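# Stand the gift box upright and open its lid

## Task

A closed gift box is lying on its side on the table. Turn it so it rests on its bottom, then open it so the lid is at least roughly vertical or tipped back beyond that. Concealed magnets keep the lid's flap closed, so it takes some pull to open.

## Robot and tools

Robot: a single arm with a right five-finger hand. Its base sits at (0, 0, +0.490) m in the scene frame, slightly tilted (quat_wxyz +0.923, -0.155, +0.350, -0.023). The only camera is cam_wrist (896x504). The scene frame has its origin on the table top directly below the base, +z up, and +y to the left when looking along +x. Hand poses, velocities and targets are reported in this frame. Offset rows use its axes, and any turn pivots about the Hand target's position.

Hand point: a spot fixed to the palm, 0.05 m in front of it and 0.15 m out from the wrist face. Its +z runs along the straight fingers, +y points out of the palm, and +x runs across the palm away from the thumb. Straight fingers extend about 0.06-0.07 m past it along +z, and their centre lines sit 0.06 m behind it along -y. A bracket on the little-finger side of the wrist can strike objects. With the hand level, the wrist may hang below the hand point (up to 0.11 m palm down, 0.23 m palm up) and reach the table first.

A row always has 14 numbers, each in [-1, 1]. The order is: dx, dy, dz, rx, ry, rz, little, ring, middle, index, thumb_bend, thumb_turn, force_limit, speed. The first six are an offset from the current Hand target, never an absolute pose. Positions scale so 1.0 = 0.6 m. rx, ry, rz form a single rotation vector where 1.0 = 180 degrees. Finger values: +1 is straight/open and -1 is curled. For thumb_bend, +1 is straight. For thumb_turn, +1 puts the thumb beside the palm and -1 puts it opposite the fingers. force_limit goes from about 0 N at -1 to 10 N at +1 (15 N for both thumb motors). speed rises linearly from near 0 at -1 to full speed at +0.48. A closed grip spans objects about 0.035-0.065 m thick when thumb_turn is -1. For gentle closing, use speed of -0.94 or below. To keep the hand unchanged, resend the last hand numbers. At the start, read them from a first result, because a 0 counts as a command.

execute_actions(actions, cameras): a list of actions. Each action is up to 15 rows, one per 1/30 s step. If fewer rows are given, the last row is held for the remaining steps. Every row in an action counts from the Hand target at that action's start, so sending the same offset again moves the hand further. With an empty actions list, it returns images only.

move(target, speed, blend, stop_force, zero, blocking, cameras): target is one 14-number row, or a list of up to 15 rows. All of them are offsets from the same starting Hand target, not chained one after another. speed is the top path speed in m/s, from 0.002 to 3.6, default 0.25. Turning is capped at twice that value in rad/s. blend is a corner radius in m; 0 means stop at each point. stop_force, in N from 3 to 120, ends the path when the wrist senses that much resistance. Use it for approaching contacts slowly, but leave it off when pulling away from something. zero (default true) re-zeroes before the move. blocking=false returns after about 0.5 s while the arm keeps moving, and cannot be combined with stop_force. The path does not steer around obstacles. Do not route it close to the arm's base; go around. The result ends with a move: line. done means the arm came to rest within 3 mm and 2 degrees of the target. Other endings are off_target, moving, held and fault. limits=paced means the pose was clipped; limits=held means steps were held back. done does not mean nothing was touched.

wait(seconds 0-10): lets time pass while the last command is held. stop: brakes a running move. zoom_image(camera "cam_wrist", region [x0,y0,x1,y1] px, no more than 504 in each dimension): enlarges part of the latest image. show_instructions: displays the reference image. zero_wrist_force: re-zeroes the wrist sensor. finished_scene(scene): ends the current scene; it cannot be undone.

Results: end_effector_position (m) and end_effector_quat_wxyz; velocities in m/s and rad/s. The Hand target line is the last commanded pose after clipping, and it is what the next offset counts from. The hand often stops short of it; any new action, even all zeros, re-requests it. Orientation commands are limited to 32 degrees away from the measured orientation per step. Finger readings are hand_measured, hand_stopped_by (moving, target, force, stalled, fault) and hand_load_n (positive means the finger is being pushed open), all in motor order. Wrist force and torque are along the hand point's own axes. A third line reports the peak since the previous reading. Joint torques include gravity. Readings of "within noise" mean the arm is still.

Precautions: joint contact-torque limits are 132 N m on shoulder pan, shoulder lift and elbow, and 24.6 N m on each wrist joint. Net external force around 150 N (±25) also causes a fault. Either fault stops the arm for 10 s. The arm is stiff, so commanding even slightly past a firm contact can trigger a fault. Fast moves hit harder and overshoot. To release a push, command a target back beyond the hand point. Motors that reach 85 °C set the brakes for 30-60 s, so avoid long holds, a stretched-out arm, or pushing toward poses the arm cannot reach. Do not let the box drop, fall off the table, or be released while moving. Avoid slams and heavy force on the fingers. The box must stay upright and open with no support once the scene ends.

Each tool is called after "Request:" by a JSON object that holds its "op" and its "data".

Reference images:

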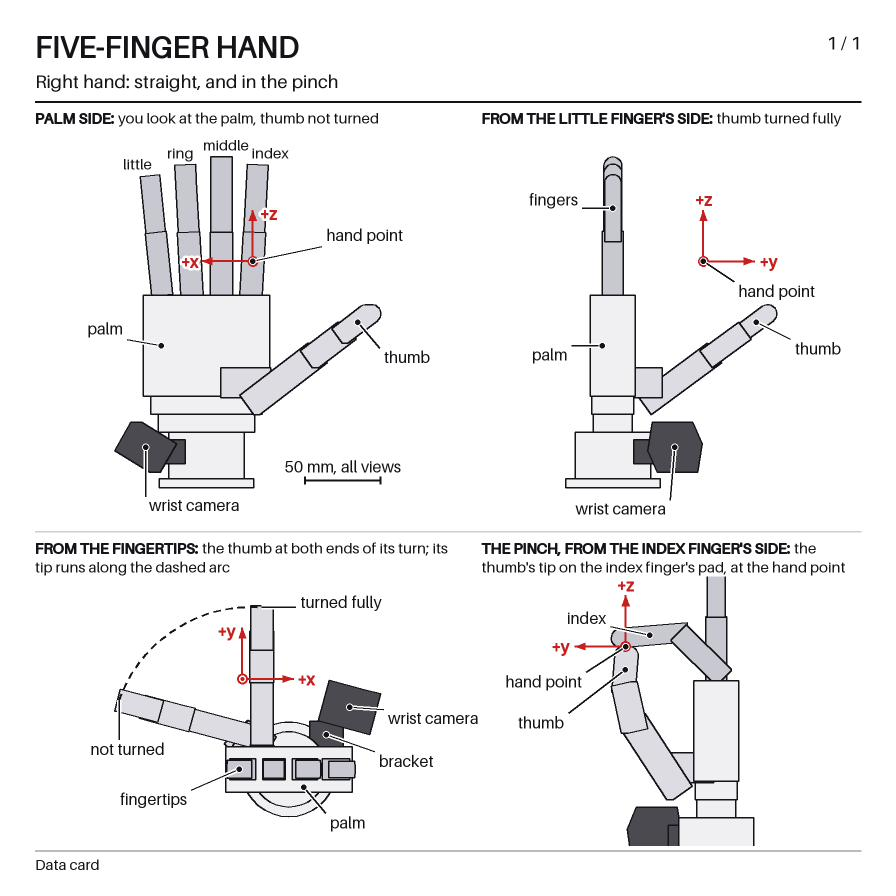

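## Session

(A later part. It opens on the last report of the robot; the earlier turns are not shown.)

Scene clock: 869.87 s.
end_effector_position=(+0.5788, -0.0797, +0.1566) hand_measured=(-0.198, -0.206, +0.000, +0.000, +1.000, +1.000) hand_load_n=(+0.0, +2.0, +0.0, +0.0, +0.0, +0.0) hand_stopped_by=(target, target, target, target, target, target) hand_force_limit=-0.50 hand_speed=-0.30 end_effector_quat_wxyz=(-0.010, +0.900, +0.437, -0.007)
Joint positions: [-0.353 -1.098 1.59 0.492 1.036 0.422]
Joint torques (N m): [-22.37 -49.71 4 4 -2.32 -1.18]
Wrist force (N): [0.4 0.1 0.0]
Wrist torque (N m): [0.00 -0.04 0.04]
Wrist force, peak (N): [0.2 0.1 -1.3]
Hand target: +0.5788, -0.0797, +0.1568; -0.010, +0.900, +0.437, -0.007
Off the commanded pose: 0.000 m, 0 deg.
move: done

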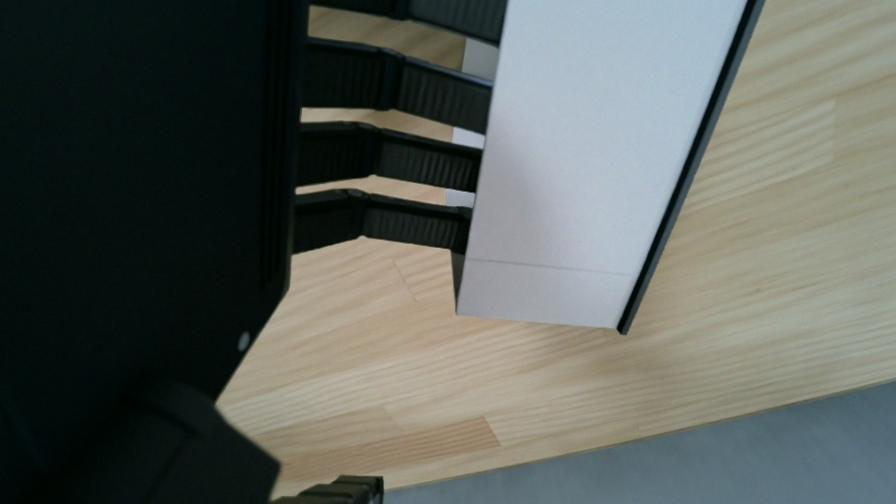

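Request:
{"op": "move", "data": {"target": [-0.008,0.006,0.018,0,0,0,0,0,0,0,1,1,-0.5,-0.3], "speed": 0.03, "cameras": ["all"]}}

Request:
{"op": "move", "data": {"target": [0.025,-0.02,0.006,0,0,0,0,0,0,0,1,1,-0.5,-0.3], "speed": 0.03, "cameras": ["all"]}}

Scene clock: 875.00 s.
end_effector_position=(+0.5741, -0.0761, +0.1674) hand_measured=(-0.198, -0.208, +0.000, +0.000, +1.000, +1.000) hand_load_n=(+1.0, +1.0, +0.0, +0.0, +0.0, +0.0) hand_stopped_by=(target, target, target, target, target, target) hand_force_limit=-0.50 hand_speed=-0.30 end_effector_quat_wxyz=(-0.010, +0.900, +0.437, -0.007)
Joint positions: [-0.361 -1.127 1.62 0.495 1.032 0.415]
Joint torques (N m): [-21.89 -49.24 5.28 3.84 -2.12 -1.05]
Wrist force (N): [0.2 0.0 0.2]
Wrist torque (N m): [-0.03 -0.03 0.03]
Wrist force, peak (N): [0.3 0.3 0.6]
Hand target: +0.5740, -0.0761, +0.1676; -0.010, +0.900, +0.437, -0.007
Off the commanded pose: 0.000 m, 0 deg.
move: done

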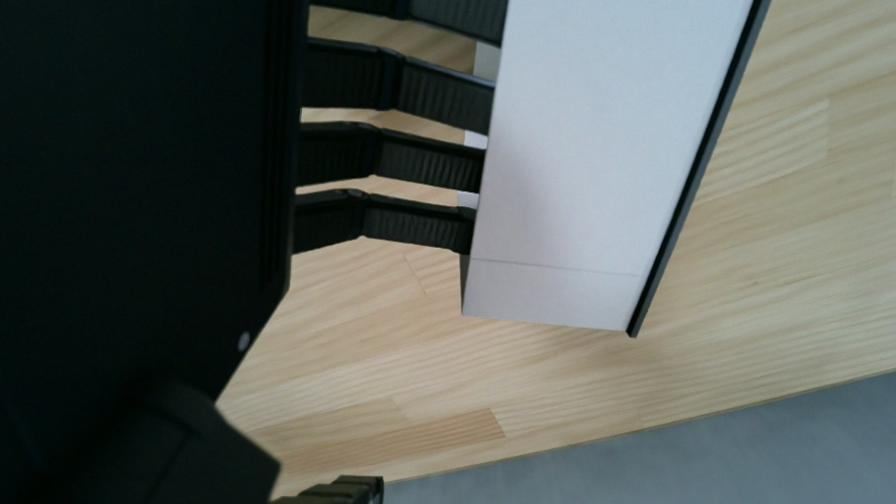

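Scene clock: 876.10 s.
end_effector_position=(+0.5889, -0.0880, +0.1712) hand_measured=(-0.198, -0.208, +0.000, +0.000, +1.000, +1.000) hand_load_n=(+1.0, +1.0, +0.0, +0.0, -0.5, +0.0) hand_stopped_by=(target, target, target, target, target, target) hand_force_limit=-0.50 hand_speed=-0.30 end_effector_quat_wxyz=(-0.010, +0.900, +0.437, -0.007)
Joint positions: [-0.38 -1.11 1.57 0.538 1.021 0.396]
Joint torques (N m): [-21.82 -27.28 -15.16 4.12 -2.34 -1.29]
Wrist force (N): [0.3 0.3 0.5]
Wrist torque (N m): [0.00 -0.07 0.04]
Wrist force, peak (N): [0.2 0.7 0.3]
Hand target: +0.5890, -0.0881, +0.1712; -0.010, +0.900, +0.437, -0.007
Off the commanded pose: 0.000 m, 0 deg.
move: done

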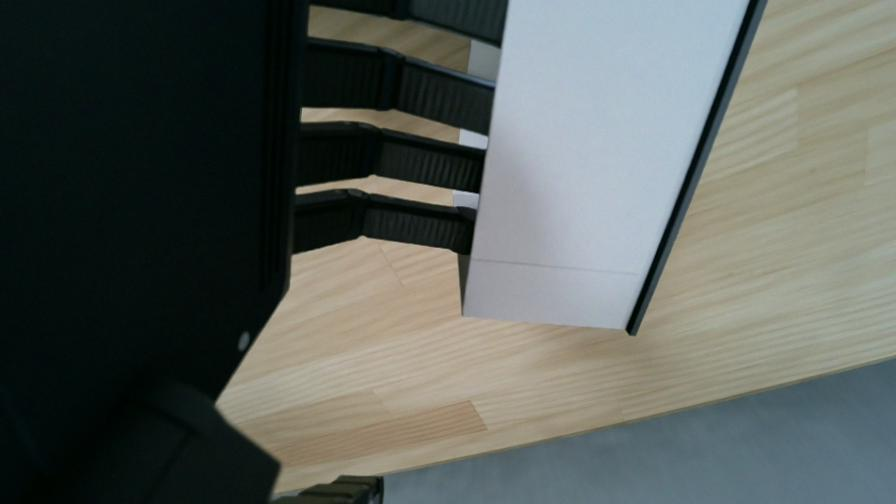

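Request:
{"op": "move", "data": {"target": [0.02,-0.016,-0.005,0.082,0.105,0,0,0,0,0,1,1,-0.5,-0.3], "speed": 0.1, "cameras": ["all"]}}

Scene clock: 885.03 s.
end_effector_position=(+0.6010, -0.0977, +0.1682) hand_measured=(-0.198, -0.208, +0.000, +0.000, +1.000, +1.000) hand_load_n=(+1.0, +0.5, +0.0, +0.0, +0.0, +0.0) hand_stopped_by=(target, target, target, target, target, target) hand_force_limit=-0.50 hand_speed=-0.30 end_effector_quat_wxyz=(-0.196, +0.878, +0.426, -0.098)
Joint positions: [-0.451 -0.841 1.155 1.233 0.912 0.02]
Joint torques (N m): [-27.98 -31.98 -18.45 4.18 2.28 -1.48]
Wrist force (N): [0.2 1.2 0.6]
Wrist torque (N m): [-0.01 -0.05 0.08]
Wrist force, peak (N): [0.0 1.6 0.6]
Hand target: +0.6010, -0.0977, +0.1682; -0.196, +0.878, +0.426, -0.098
Off the commanded pose: 0.000 m, 0 deg.
move: done

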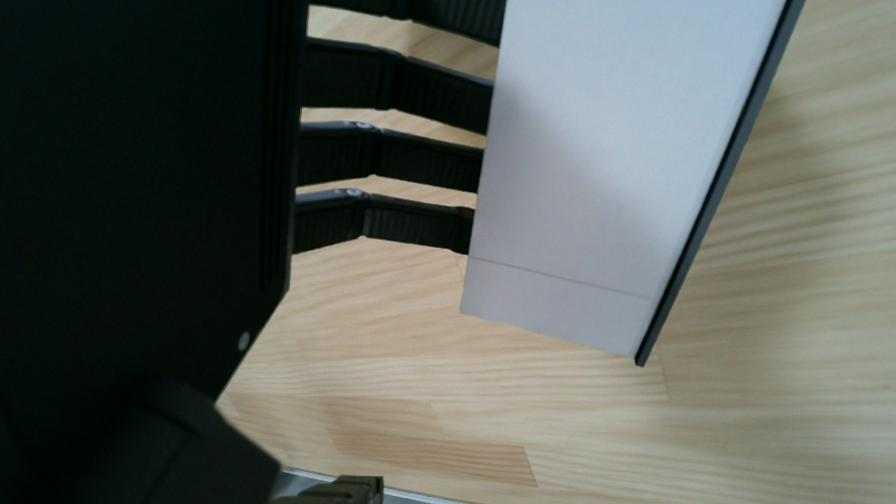

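Request:
{"op": "move", "data": {"target": [[0,0,-0.0,-0.082,-0.105,0,0,0,0,0,1,1,-0.5,-0.3],[0,0,-0.048,-0.082,-0.105,0,0,0,0,0,1,1,-0.5,-0.3],[-0.1,0.08,-0.05,-0.082,-0.105,0,0,0,0,0,1,1,-0.5,-0.3],[-0.1,0.08,0.2,-0.082,-0.105,0,1,1,1,1,1,1,0.5,0.5]], "speed": [0.1,0.05,0.06,0.2], "cameras": ["all"]}}

Scene clock: 903.47 s.
end_effector_position=(+0.5410, -0.0497, +0.2882) hand_measured=(+1.000, +1.000, +1.000, +1.000, +1.000, +1.000) hand_load_n=(+0.0, +0.0, +0.0, +0.0, +0.0, +0.0) hand_stopped_by=(target, target, target, target, target, target) hand_force_limit=0.50 hand_speed=0.50 end_effector_quat_wxyz=(-0.010, +0.900, +0.437, -0.007)
Joint positions: [-0.495 -1.425 1.84 0.649 0.962 0.278]
Joint torques (N m): [-16.98 -39.48 -0.08 3.37 -1.59 -1.38]
Wrist force (N): [0.1 0.3 -0.5]
Wrist torque (N m): [-0.02 0.03 0.03]
Wrist force, peak (N): [0.1 0.6 -1.8]
Hand target: +0.5410, -0.0497, +0.2882; -0.010, +0.900, +0.437, -0.007
Off the commanded pose: 0.000 m, 0 deg.
move: done

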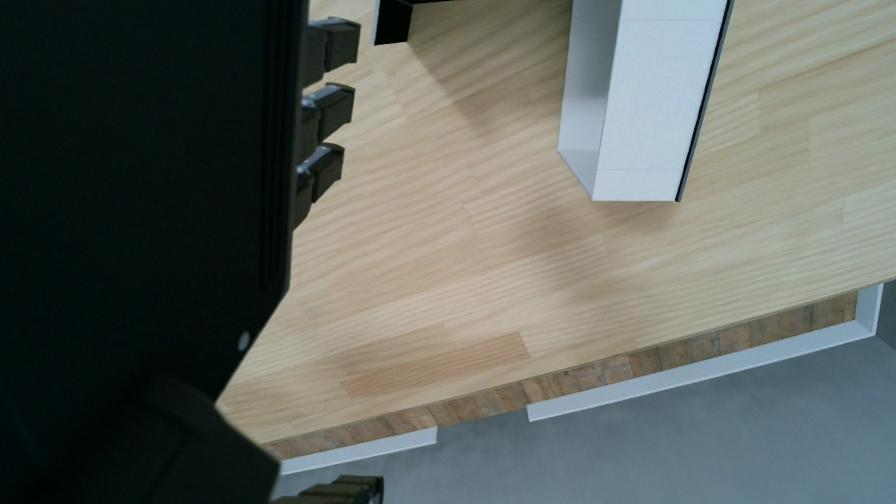

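Request:
{"op": "move", "data": {"target": [0.31,-0.1105,-0.03,0.006,0.002,0.078,1,1,1,1,1,1,0.5,0.5], "speed": 0.15, "cameras": ["all"]}}

Request:
{"op": "move", "data": {"target": [0,0,-0.08,0,0,0,1,1,1,1,1,1,0.5,0.5], "speed": 0.015, "stop_force": 4, "cameras": ["all"]}}

Scene clock: 916.20 s.
end_effector_position=(+0.7270, -0.1160, +0.2702) hand_measured=(+1.000, +1.000, +1.000, +1.000, +1.000, +1.000) hand_load_n=(+0.0, +0.0, +0.0, +0.0, +0.0, +0.0) hand_stopped_by=(target, target, target, target, target, target) hand_force_limit=0.50 hand_speed=0.50 end_effector_quat_wxyz=(-0.019, +0.839, +0.543, -0.007)
Joint positions: [-0.491 -1.068 1.144 1.002 0.956 0.027]
Joint torques (N m): [-6.44 -31.03 -23.66 3.71 2.36 -1.38]
Wrist force (N): [0.4 0.2 -0.3]
Wrist torque (N m): [-0.05 -0.03 0.05]
Wrist force, peak (N): [0.6 1.1 -0.6]
Hand target: +0.7270, -0.1160, +0.2702; -0.019, +0.839, +0.543, -0.007
Off the commanded pose: 0.000 m, 0 deg.
move: done

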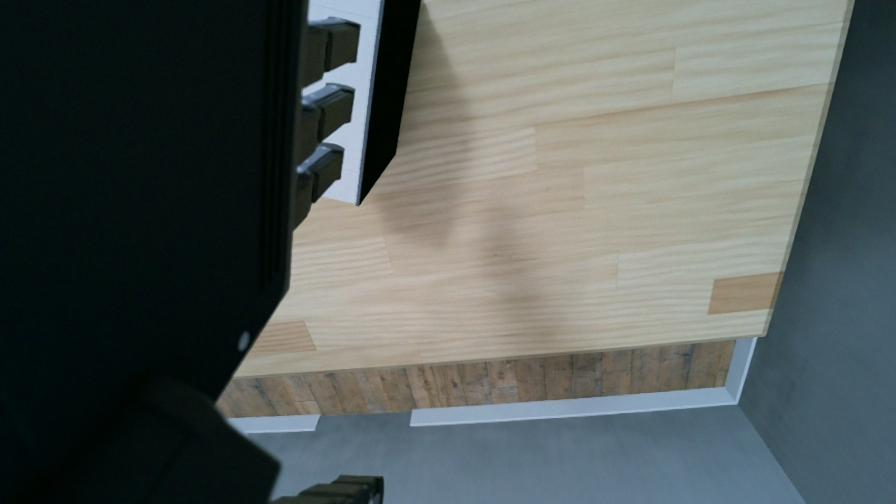

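Scene clock: 920.43 s.
end_effector_position=(+0.7270, -0.1160, +0.2222) hand_measured=(+1.000, +1.000, +1.000, +1.000, +1.000, +1.000) hand_load_n=(+0.0, +0.0, +0.0, +0.0, +0.0, +0.0) hand_stopped_by=(target, target, target, target, target, target) hand_force_limit=0.50 hand_speed=0.50 end_effector_quat_wxyz=(-0.019, +0.839, +0.543, -0.007)
Joint positions: [-0.44 -0.992 1.105 0.934 0.981 0.081]
Joint torques (N m): [-4.71 -31.26 -23.02 0.11 2.37 1.52]
Wrist force (N): [0.3 0.2 -0.4]
Wrist torque (N m): [-0.04 0.01 -0.03]
Wrist force, peak (N): [0.3 0.5 -0.8]
Hand target: +0.7270, -0.1160, +0.2222; -0.019, +0.839, +0.543, -0.007
Off the commanded pose: 0.000 m, 0 deg.
move: done

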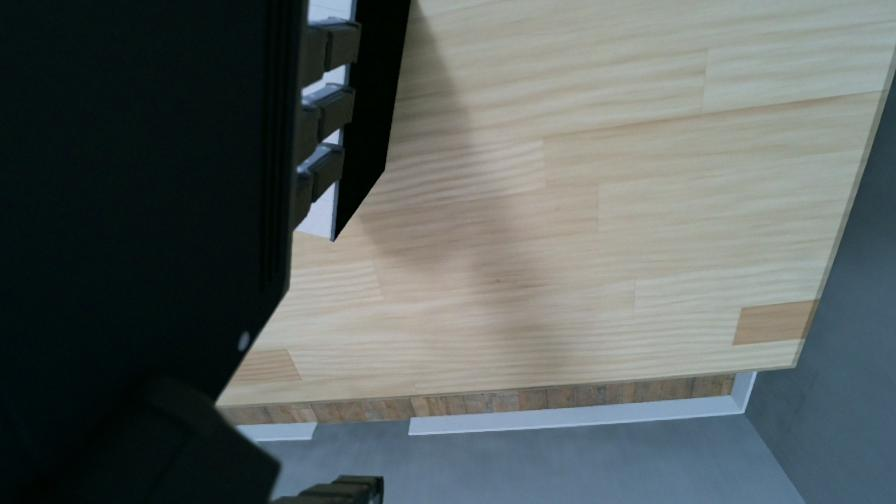

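Request:
{"op": "move", "data": {"target": [-0.019,0.0105,0.012,0,0,0,1,1,1,1,1,1,0.5,0.5], "speed": 0.05}}

Request:
{"op": "move", "data": {"target": [0,0,-0.06,0,0,0,1,1,1,1,1,1,0.5,0.5], "speed": 0.01, "stop_force": 4, "cameras": ["all"]}}

Scene clock: 929.90 s.
end_effector_position=(+0.7157, -0.1097, +0.2293) hand_measured=(+1.000, +1.000, +1.000, +1.000, +1.000, +1.000) hand_load_n=(+0.0, +0.0, +0.0, +0.0, -0.5, +0.0) hand_stopped_by=(target, target, target, target, target, target) hand_force_limit=0.50 hand_speed=0.50 end_effector_quat_wxyz=(-0.019, +0.839, +0.543, -0.007)
Joint positions: [-0.443 -1.03 1.168 0.912 0.979 0.077]
Joint torques (N m): [-25.13 -51.85 -1.81 0.8 -2.26 -1.32]
Wrist force (N): [0.4 0.0 -0.7]
Wrist torque (N m): [-0.04 -0.01 0.09]
Wrist force, peak (N): [0.7 0.2 -0.6]
Hand target: +0.7156, -0.1097, +0.2294; -0.019, +0.839, +0.543, -0.007
Off the commanded pose: 0.000 m, 0 deg.
move: done

Scene clock: 932.30 s.
end_effector_position=(+0.7156, -0.1097, +0.2176) hand_measured=(+1.000, +1.000, +1.000, +1.000, +1.000, +1.000) hand_load_n=(+0.0, -0.5, +0.0, +0.0, +0.0, +0.0) hand_stopped_by=(target, target, target, target, target, target) hand_force_limit=0.50 hand_speed=0.50 end_effector_quat_wxyz=(-0.019, +0.839, +0.543, -0.007)
Joint positions: [-0.431 -1.011 1.157 0.896 0.986 0.09]
Joint torques (N m): [-24.6 -51.9 -1.08 3.16 -2.15 -1.23]
Wrist force (N): [0.2 -1.0 -4.9]
Wrist torque (N m): [0.28 0.15 -0.01]
Wrist force, peak (N): [0.1 -0.7 -13.2]
Hand target: +0.7156, -0.1097, +0.2176; -0.019, +0.839, +0.543, -0.007 (not the last commanded pose)
Off the commanded pose: 0.024 m, 0 deg.
move: contact

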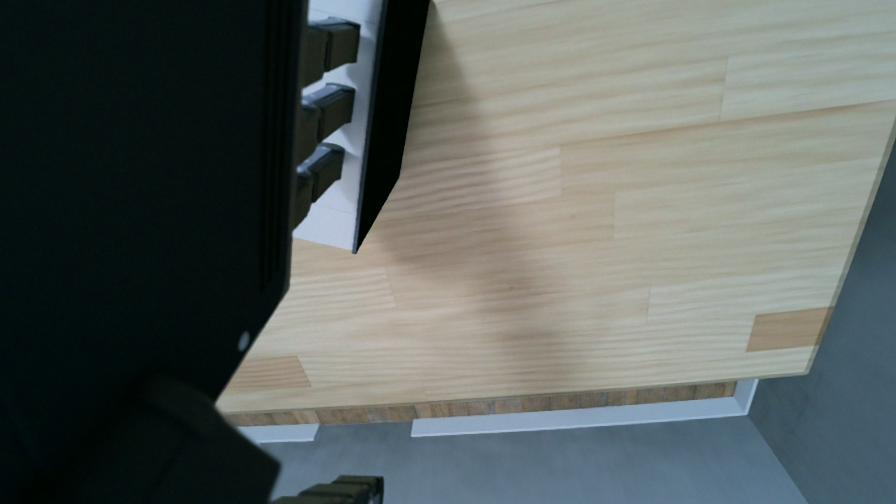

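Request:
{"op": "move", "data": {"target": [[0.0334,-0.015,-0.0015,0,0,0,1,1,1,1,1,1,0.5,0.5],[0.0684,-0.0308,-0.01,0,0,0,1,1,1,1,1,1,0.5,0.5],[0.0912,-0.041,-0.022,0,0,0,1,1,1,1,1,1,0.5,0.5]], "speed": 0.06, "blend": [0.005,0.005,0], "cameras": ["all"]}}

Scene clock: 938.67 s.
end_effector_position=(+0.7703, -0.1343, +0.2044) hand_measured=(+1.000, +1.000, +0.938, +1.000, +1.000, +1.000) hand_load_n=(+0.0, +0.0, +0.0, +0.0, +0.0, +0.0) hand_stopped_by=(target, target, target, target, target, target) hand_force_limit=0.50 hand_speed=0.50 end_effector_quat_wxyz=(-0.019, +0.839, +0.543, -0.007)
Joint positions: [-0.429 -0.852 0.845 1.049 0.987 0.092]
Joint torques (N m): [-7.68 -34.19 -24.59 3.72 2.4 -1]
Wrist force (N): [0.1 0.3 -0.4]
Wrist torque (N m): [-0.02 0.03 0.00]
Wrist force, peak (N): [18.3 20.0 -86.0]
Hand target: +0.7703, -0.1343, +0.2044; -0.019, +0.839, +0.543, -0.007
Off the commanded pose: 0.000 m, 0 deg.
move: done

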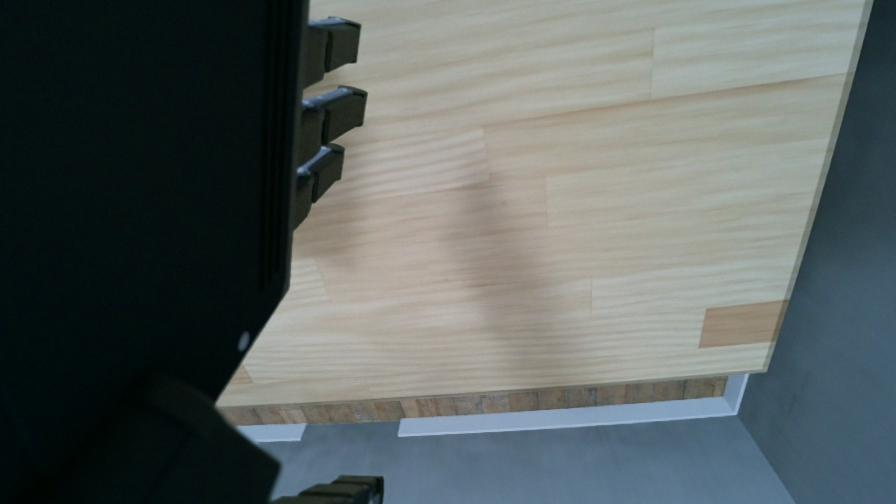

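Request:
{"op": "move", "data": {"target": [[0,0,0.3,0,0,0,1,1,1,1,1,1,0.5,0.5],[-0.3,0.15,0.35,0,0,0,1,1,1,1,1,1,0.5,0.5]], "speed": 0.25, "blend": [0.03,0], "cameras": ["all"]}}

Scene clock: 943.87 s.
end_effector_position=(+0.5904, -0.0443, +0.4143) hand_measured=(+1.000, +1.000, +0.938, +1.000, +1.000, +1.000) hand_load_n=(+0.0, +0.0, +0.0, +0.0, +0.0, +0.0) hand_stopped_by=(target, target, target, target, target, target) hand_force_limit=0.50 hand_speed=0.50 end_effector_quat_wxyz=(-0.019, +0.839, +0.543, -0.007)
Joint positions: [-0.715 -1.581 1.748 1.072 0.866 -0.233]
Joint torques (N m): [-16.64 -32.57 -2 0.17 -2.42 -1.39]
Wrist force (N): [0.5 0.5 -0.5]
Wrist torque (N m): [0.01 -0.02 -0.01]
Wrist force, peak (N): [0.4 1.1 -1.2]
Hand target: +0.5903, -0.0443, +0.4144; -0.019, +0.839, +0.543, -0.007
Off the commanded pose: 0.000 m, 0 deg.
move: done

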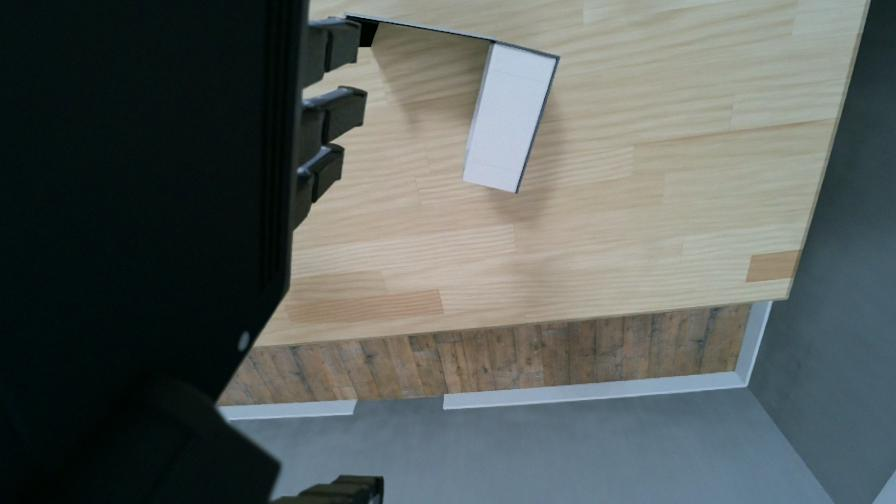

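Request:
{"op": "move", "data": {"target": [[-0.042,-0.021,-0.1,0.006,0.003,0,1,1,1,1,1,1,0.5,0.5],[-0.042,-0.021,-0.357,0.006,0.003,0,1,1,1,1,1,1,0.5,0.5]], "speed": 0.15, "cameras": ["all"]}}

Scene clock: 955.53 s.
end_effector_position=(+0.5651, -0.0569, +0.2004) hand_measured=(+1.000, +1.000, +0.938, +1.000, +1.000, +1.000) hand_load_n=(+0.0, +0.0, +0.0, +0.0, +0.0, +0.0) hand_stopped_by=(target, target, target, target, target, target) hand_force_limit=0.50 hand_speed=0.50 end_effector_quat_wxyz=(-0.029, +0.839, +0.543, -0.005)
Joint positions: [-0.408 -1.209 1.716 0.54 0.982 0.104]
Joint torques (N m): [0.91 -24.52 -16.96 0.68 2.54 1.57]
Wrist force (N): [0.0 0.2 -0.7]
Wrist torque (N m): [0.00 0.08 -0.07]
Wrist force, peak (N): [0.4 0.8 -1.2]
Hand target: +0.5651, -0.0569, +0.2002; -0.029, +0.839, +0.543, -0.005
Off the commanded pose: 0.000 m, 0 deg.
move: done

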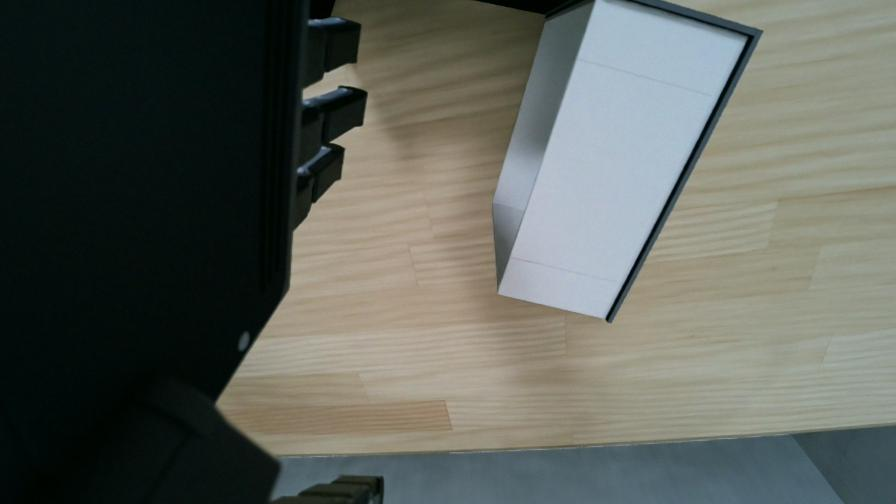

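Request:
{"op": "move", "data": {"target": [0.29,-0.13,0,0,0,0,1,1,1,1,1,1,0.5,0.5], "speed": 0.5, "cameras": ["all"]}}

Scene clock: 962.87 s.
end_effector_position=(+0.7391, -0.1349, +0.2002) hand_measured=(+1.000, +1.000, +0.938, +1.000, +1.000, +1.000) hand_load_n=(+0.0, +0.0, +0.0, +0.0, +0.0, +0.0) hand_stopped_by=(target, target, target, target, target, target) hand_force_limit=0.50 hand_speed=0.50 end_effector_quat_wxyz=(-0.029, +0.839, +0.543, -0.005)
Joint positions: [-0.446 -0.9 0.989 0.98 0.964 0.063]
Joint torques (N m): [-7.42 -31.96 -23.81 3.45 2.29 -1.3]
Wrist force (N): [0.6 0.6 -0.3]
Wrist torque (N m): [0.00 -0.04 0.11]
Wrist force, peak (N): [0.3 -1.6 -1.4]
Hand target: +0.7391, -0.1349, +0.2002; -0.029, +0.839, +0.543, -0.005
Off the commanded pose: 0.000 m, 0 deg.
move: done

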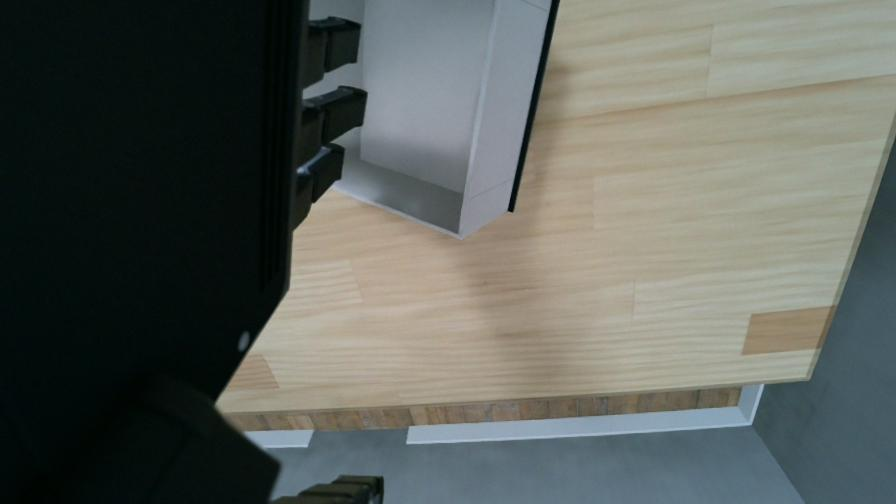

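Request:
{"op": "move", "data": {"target": [[0,0,0.3,0,0,0,1,1,1,1,1,1,0.5,0.5],[-0.07,0.031,0.36,0,0,0,1,1,1,1,1,1,0.5,0.5]], "speed": 0.15, "cameras": ["all"]}}

Scene clock: 968.33 s.
end_effector_position=(+0.6972, -0.1163, +0.4161) hand_measured=(+1.000, +1.000, +0.938, +1.000, +1.000, +1.000) hand_load_n=(+0.0, +0.0, +0.0, +0.0, +0.0, +0.0) hand_stopped_by=(target, target, target, target, target, target) hand_force_limit=0.50 hand_speed=0.50 end_effector_quat_wxyz=(-0.029, +0.839, +0.543, -0.005)
Joint positions: [-0.717 -1.301 1.3 1.267 0.856 -0.253]
Joint torques (N m): [-24.89 -42.67 -2.22 0.1 -2.06 -1.32]
Wrist force (N): [0.0 0.5 -0.6]
Wrist torque (N m): [0.02 0.09 0.01]
Wrist force, peak (N): [0.7 0.9 -0.7]
Hand target: +0.6971, -0.1163, +0.4162; -0.029, +0.839, +0.543, -0.005
Off the commanded pose: 0.000 m, 0 deg.
move: done

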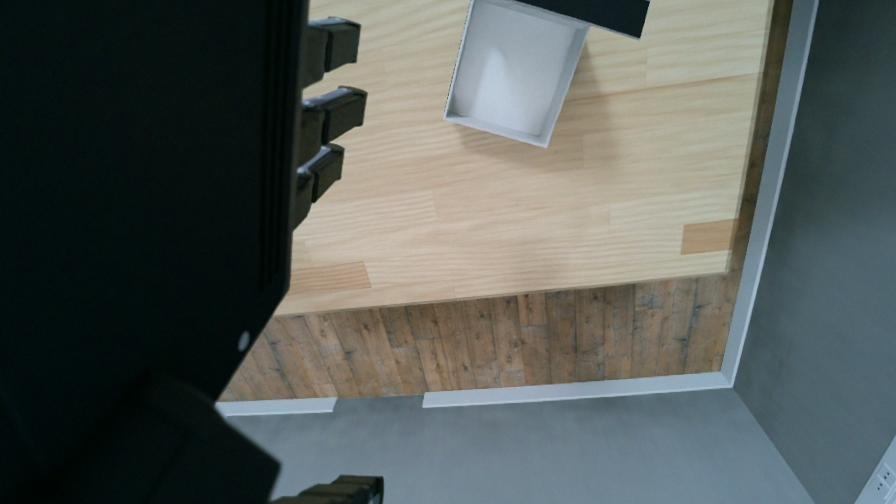

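Request:
{"op": "move", "data": {"target": [0.0,0.2,0.05,0,0,0,1,1,1,1,1,1,0.5,0.5], "cameras": ["all"]}}

Scene clock: 971.77 s.
end_effector_position=(+0.6971, +0.0036, +0.4461) hand_measured=(+1.000, +1.000, +0.938, +1.000, +1.000, +1.000) hand_load_n=(+0.0, +0.0, +0.0, +0.0, +0.0, -0.5) hand_stopped_by=(target, target, target, target, target, target) hand_force_limit=0.50 hand_speed=0.50 end_effector_quat_wxyz=(-0.029, +0.839, +0.543, -0.005)
Joint positions: [-0.551 -1.472 1.338 1.273 0.916 -0.053]
Joint torques (N m): [2.73 -41.7 -23.01 0.29 2.39 1.39]
Wrist force (N): [0.4 0.6 -0.3]
Wrist torque (N m): [0.03 0.03 -0.06]
Wrist force, peak (N): [-0.9 1.0 -0.2]
Hand target: +0.6971, +0.0037, +0.4462; -0.029, +0.839, +0.543, -0.005
Off the commanded pose: 0.000 m, 0 deg.
move: done

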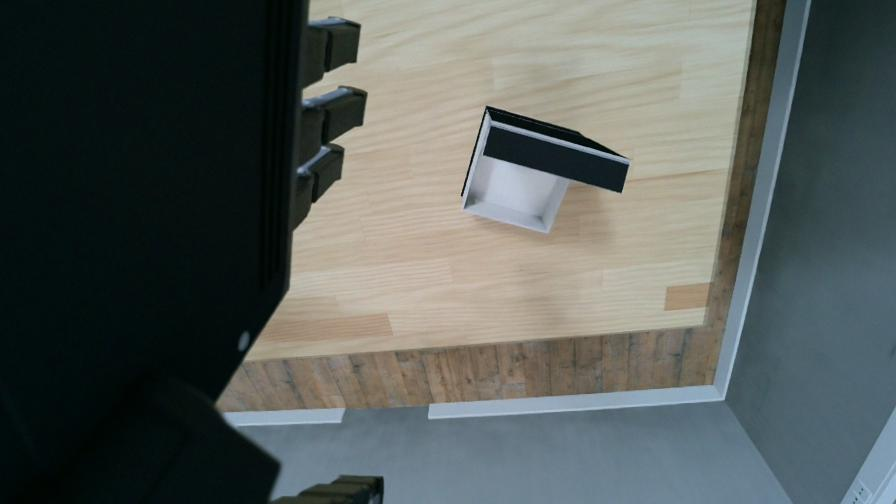

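Request:
{"op": "move", "data": {"target": [[0.097,-0.413,0,0,0,0,1,1,1,1,1,1,0.5,0.5],[0.097,-0.413,-0.325,0,0,0,1,1,1,1,1,1,0.5,0.5]], "speed": 0.25, "cameras": ["all"]}}

Scene clock: 994.23 s.
end_effector_position=(+0.7553, -0.2441, +0.2513) hand_measured=(+1.000, +1.000, +0.938, +1.000, +1.000, +1.000) hand_load_n=(+0.0, +0.0, +0.0, +0.0, +0.0, +0.0) hand_stopped_by=(target, target, target, target, target, target) hand_force_limit=0.50 hand_speed=0.50 end_effector_quat_wxyz=(-0.029, +0.839, +0.543, -0.005)
Joint positions: [-0.627 -0.78 0.768 1.206 0.886 -0.142]
Joint torques (N m): [-15.18 -31.2 -24.42 1.11 2.29 1.32]
Wrist force (N): [0.8 0.4 -0.5]
Wrist torque (N m): [-0.01 -0.05 0.00]
Wrist force, peak (N): [0.1 0.8 -1.5]
Hand target: +0.7553, -0.2441, +0.2512; -0.029, +0.839, +0.543, -0.005
Off the commanded pose: 0.000 m, 0 deg.
move: done

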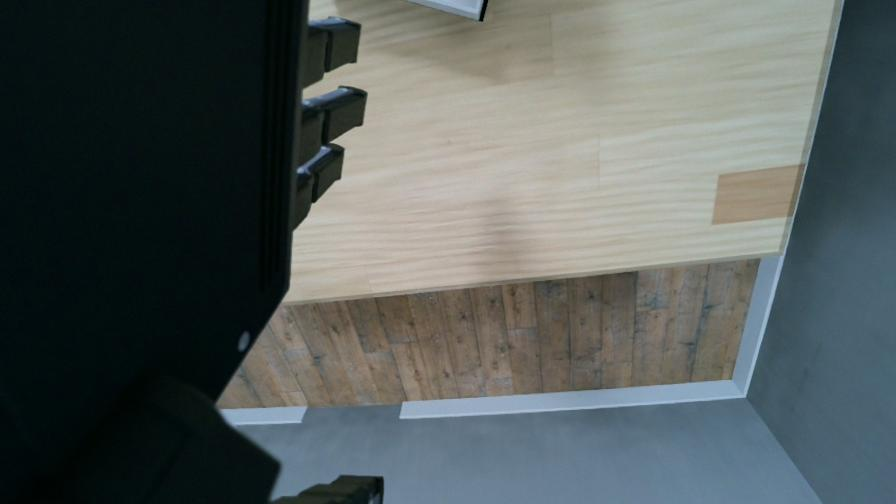

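Request:
{"op": "move", "data": {"target": [0.072,0.16,0,0,0,0,1,1,1,1,1,1,0.5,0.5], "speed": 0.06, "stop_force": 12, "cameras": ["all"]}}

Request:
{"op": "move", "data": {"target": [[-0.02,-0.045,0.0,0,0,0,1,1,1,1,1,1,0.5,0.5],[-0.07,0.22,0.32,0,0,0,1,1,1,1,1,1,0.5,0.5]], "speed": 0.2, "cameras": ["all"]}}

Scene clock: 1003.10 s.
end_effector_position=(+0.7985, -0.1481, +0.2512) hand_measured=(+1.000, +1.000, +0.938, +1.000, +1.000, +1.000) hand_load_n=(+0.0, +0.0, +0.0, +0.0, +0.0, +0.0) hand_stopped_by=(target, target, target, target, target, target) hand_force_limit=0.50 hand_speed=0.50 end_effector_quat_wxyz=(-0.029, +0.839, +0.543, -0.005)
Joint positions: [-0.485 -0.821 0.677 1.238 0.946 0.022]
Joint torques (N m): [-10.14 -33.84 -25.59 3.86 2.15 1.36]
Wrist force (N): [0.6 0.3 -0.3]
Wrist torque (N m): [-0.04 -0.05 -0.03]
Wrist force, peak (N): [0.6 0.9 0.0]
Hand target: +0.7985, -0.1481, +0.2512; -0.029, +0.839, +0.543, -0.005
Off the commanded pose: 0.000 m, 0 deg.
move: done

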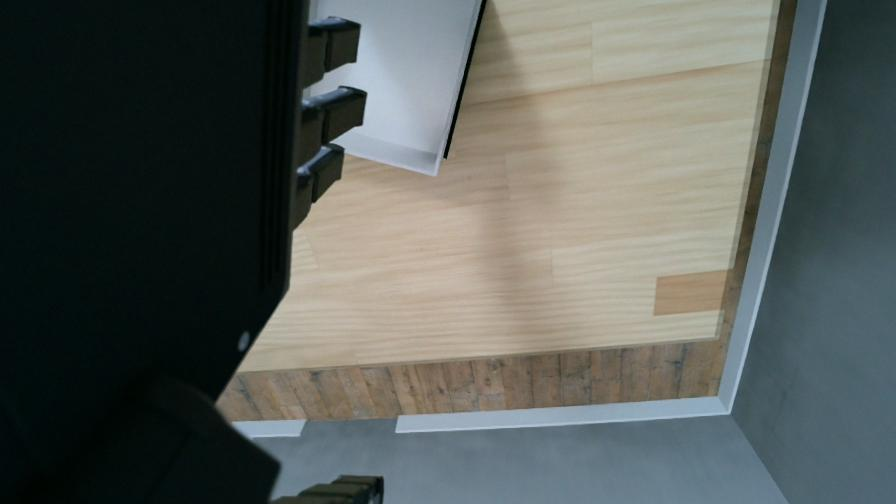

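Scene clock: 1005.90 s.
end_effector_position=(+0.7566, -0.0162, +0.4430) hand_measured=(+1.000, +1.000, +0.938, +1.000, +1.000, +1.000) hand_load_n=(+0.0, +0.0, +0.0, +0.0, +0.0, +0.0) hand_stopped_by=(target, target, target, target, target, target) hand_force_limit=0.50 hand_speed=0.50 end_effector_quat_wxyz=(-0.029, +0.839, +0.543, -0.005)
Joint positions: [-0.532 -1.318 1.07 1.374 0.925 -0.031]
Joint torques (N m): [-19.34 -47.63 -5.11 3.81 -2.42 -1.12]
Wrist force (N): [0.1 0.3 -0.2]
Wrist torque (N m): [-0.03 0.07 0.00]
Wrist force, peak (N): [0.9 0.0 -0.9]
Hand target: +0.7565, -0.0161, +0.4432; -0.029, +0.839, +0.543, -0.005
Off the commanded pose: 0.000 m, 0 deg.
move: done

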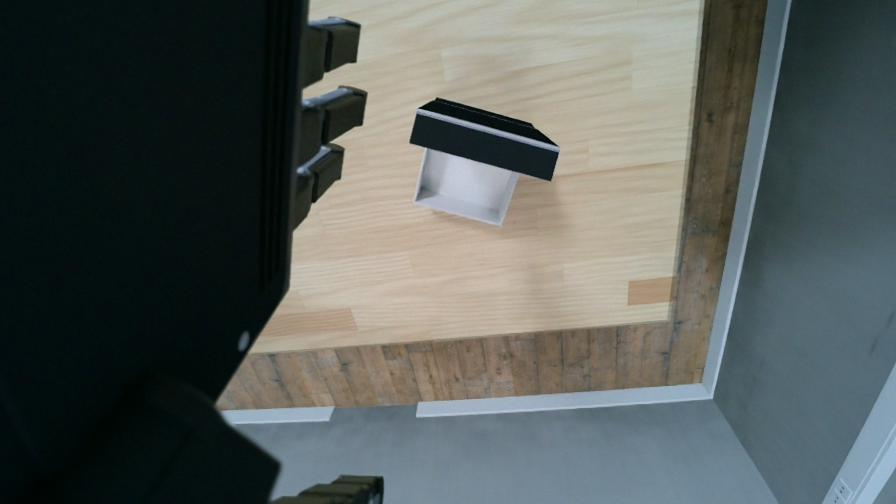

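Request:
{"op": "move", "data": {"target": [[0.05,-0.265,0,0,0,0,1,1,1,1,1,1,0.5,0.5],[0.05,-0.265,-0.32,0,0,0,1,1,1,1,1,1,0.5,0.5]], "speed": 0.2}}

Request:
{"op": "move", "data": {"target": [0.075,0.167,0,0,0,0,1,1,1,1,1,1,0.5,0.5], "speed": 0.06, "stop_force": 12, "cameras": ["all"]}}

Request:
{"op": "move", "data": {"target": [[-0.02,-0.045,0.0,0,0,0,1,1,1,1,1,1,0.5,0.5],[-0.07,0.16,0.32,0,0,0,1,1,1,1,1,1,0.5,0.5]], "speed": 0.2, "cameras": ["all"]}}

Scene clock: 1020.57 s.
end_effector_position=(+0.7865, -0.1751, +0.2513) hand_measured=(+1.000, +1.000, +0.938, +1.000, +1.000, +1.000) hand_load_n=(+0.0, +0.0, +0.0, +0.0, -0.5, +0.0) hand_stopped_by=(target, target, target, target, target, target) hand_force_limit=0.50 hand_speed=0.50 end_effector_quat_wxyz=(-0.029, +0.839, +0.543, -0.005)
Joint positions: [-0.526 -0.817 0.715 1.223 0.927 -0.024]
Joint torques (N m): [-10.36 -33.33 -23.99 1.59 2.09 1.51]
Wrist force (N): [0.6 0.4 0.0]
Wrist torque (N m): [-0.02 -0.06 -0.03]
Wrist force, peak (N): [0.3 0.5 -1.3]
Hand target: +0.7865, -0.1751, +0.2512; -0.029, +0.839, +0.543, -0.005
Off the commanded pose: 0.000 m, 0 deg.
move: done

Scene clock: 1023.60 s.
end_effector_position=(+0.8315, -0.0749, +0.2512) hand_measured=(+1.000, +1.000, +0.938, +1.000, +1.000, +1.000) hand_load_n=(+0.0, +0.0, +0.0, +0.0, +0.0, +0.0) hand_stopped_by=(target, target, target, target, target, target) hand_force_limit=0.50 hand_speed=0.50 end_effector_quat_wxyz=(-0.029, +0.839, +0.543, -0.005)
Joint positions: [-0.371 -0.792 0.504 1.315 1.001 0.142]
Joint torques (N m): [-5.88 -36.92 -25.39 3.88 2.24 1.36]
Wrist force (N): [0.2 0.6 -0.5]
Wrist torque (N m): [0.03 0.03 -0.05]
Wrist force, peak (N): [0.5 0.7 -0.6]
Hand target: +0.8315, -0.0749, +0.2512; -0.029, +0.839, +0.543, -0.005
Off the commanded pose: 0.000 m, 0 deg.
move: done

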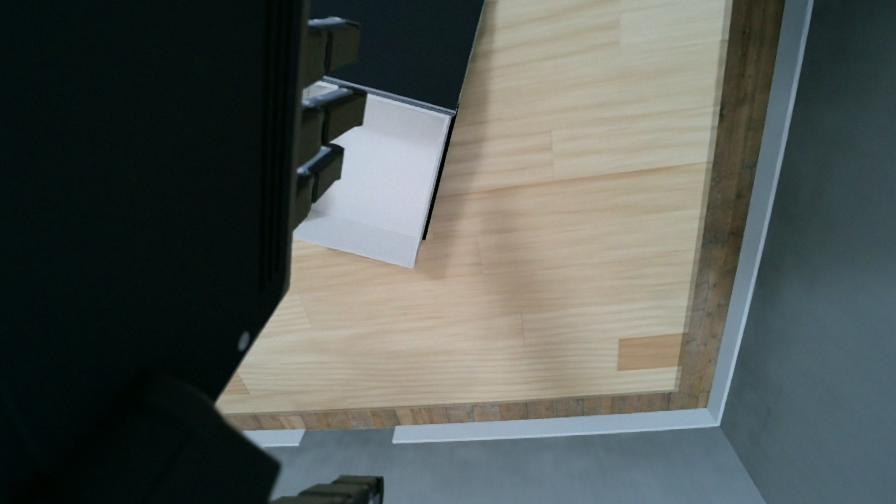

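Scene clock: 1026.27 s.
end_effector_position=(+0.7896, +0.0210, +0.4430) hand_measured=(+1.000, +1.000, +0.938, +1.000, +1.000, +1.000) hand_load_n=(+0.0, +0.0, +0.0, +0.0, +0.0, +0.0) hand_stopped_by=(target, target, target, target, target, target) hand_force_limit=0.50 hand_speed=0.50 end_effector_quat_wxyz=(-0.029, +0.839, +0.543, -0.005)
Joint positions: [-0.437 -1.255 0.888 1.432 0.968 0.073]
Joint torques (N m): [-20.98 -51.47 -4.72 3.68 -2.29 -1.36]
Wrist force (N): [0.2 0.1 -0.5]
Wrist torque (N m): [-0.02 0.07 0.07]
Wrist force, peak (N): [0.5 0.0 -1.5]
Hand target: +0.7895, +0.0211, +0.4432; -0.029, +0.839, +0.543, -0.005
Off the commanded pose: 0.000 m, 0 deg.
move: done

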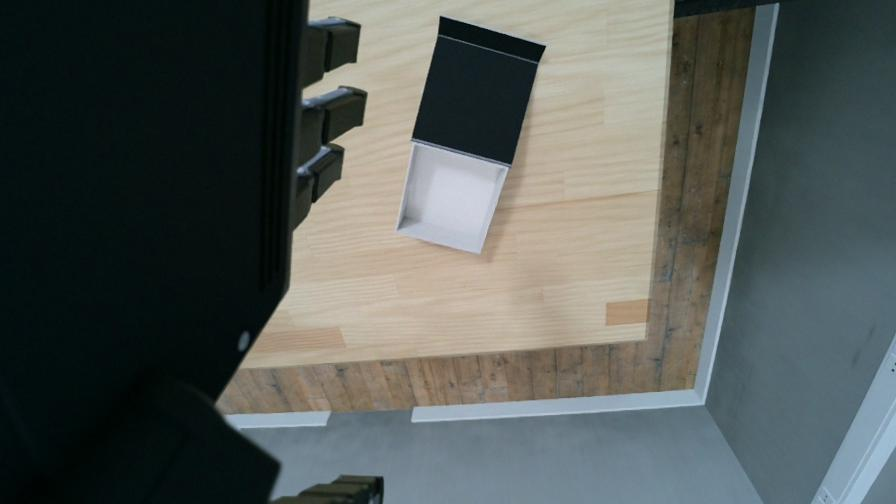

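Lid fully open.

Request:
{"op": "finished_scene", "data": {"scene": 2}}

The scene is finished: the task was done.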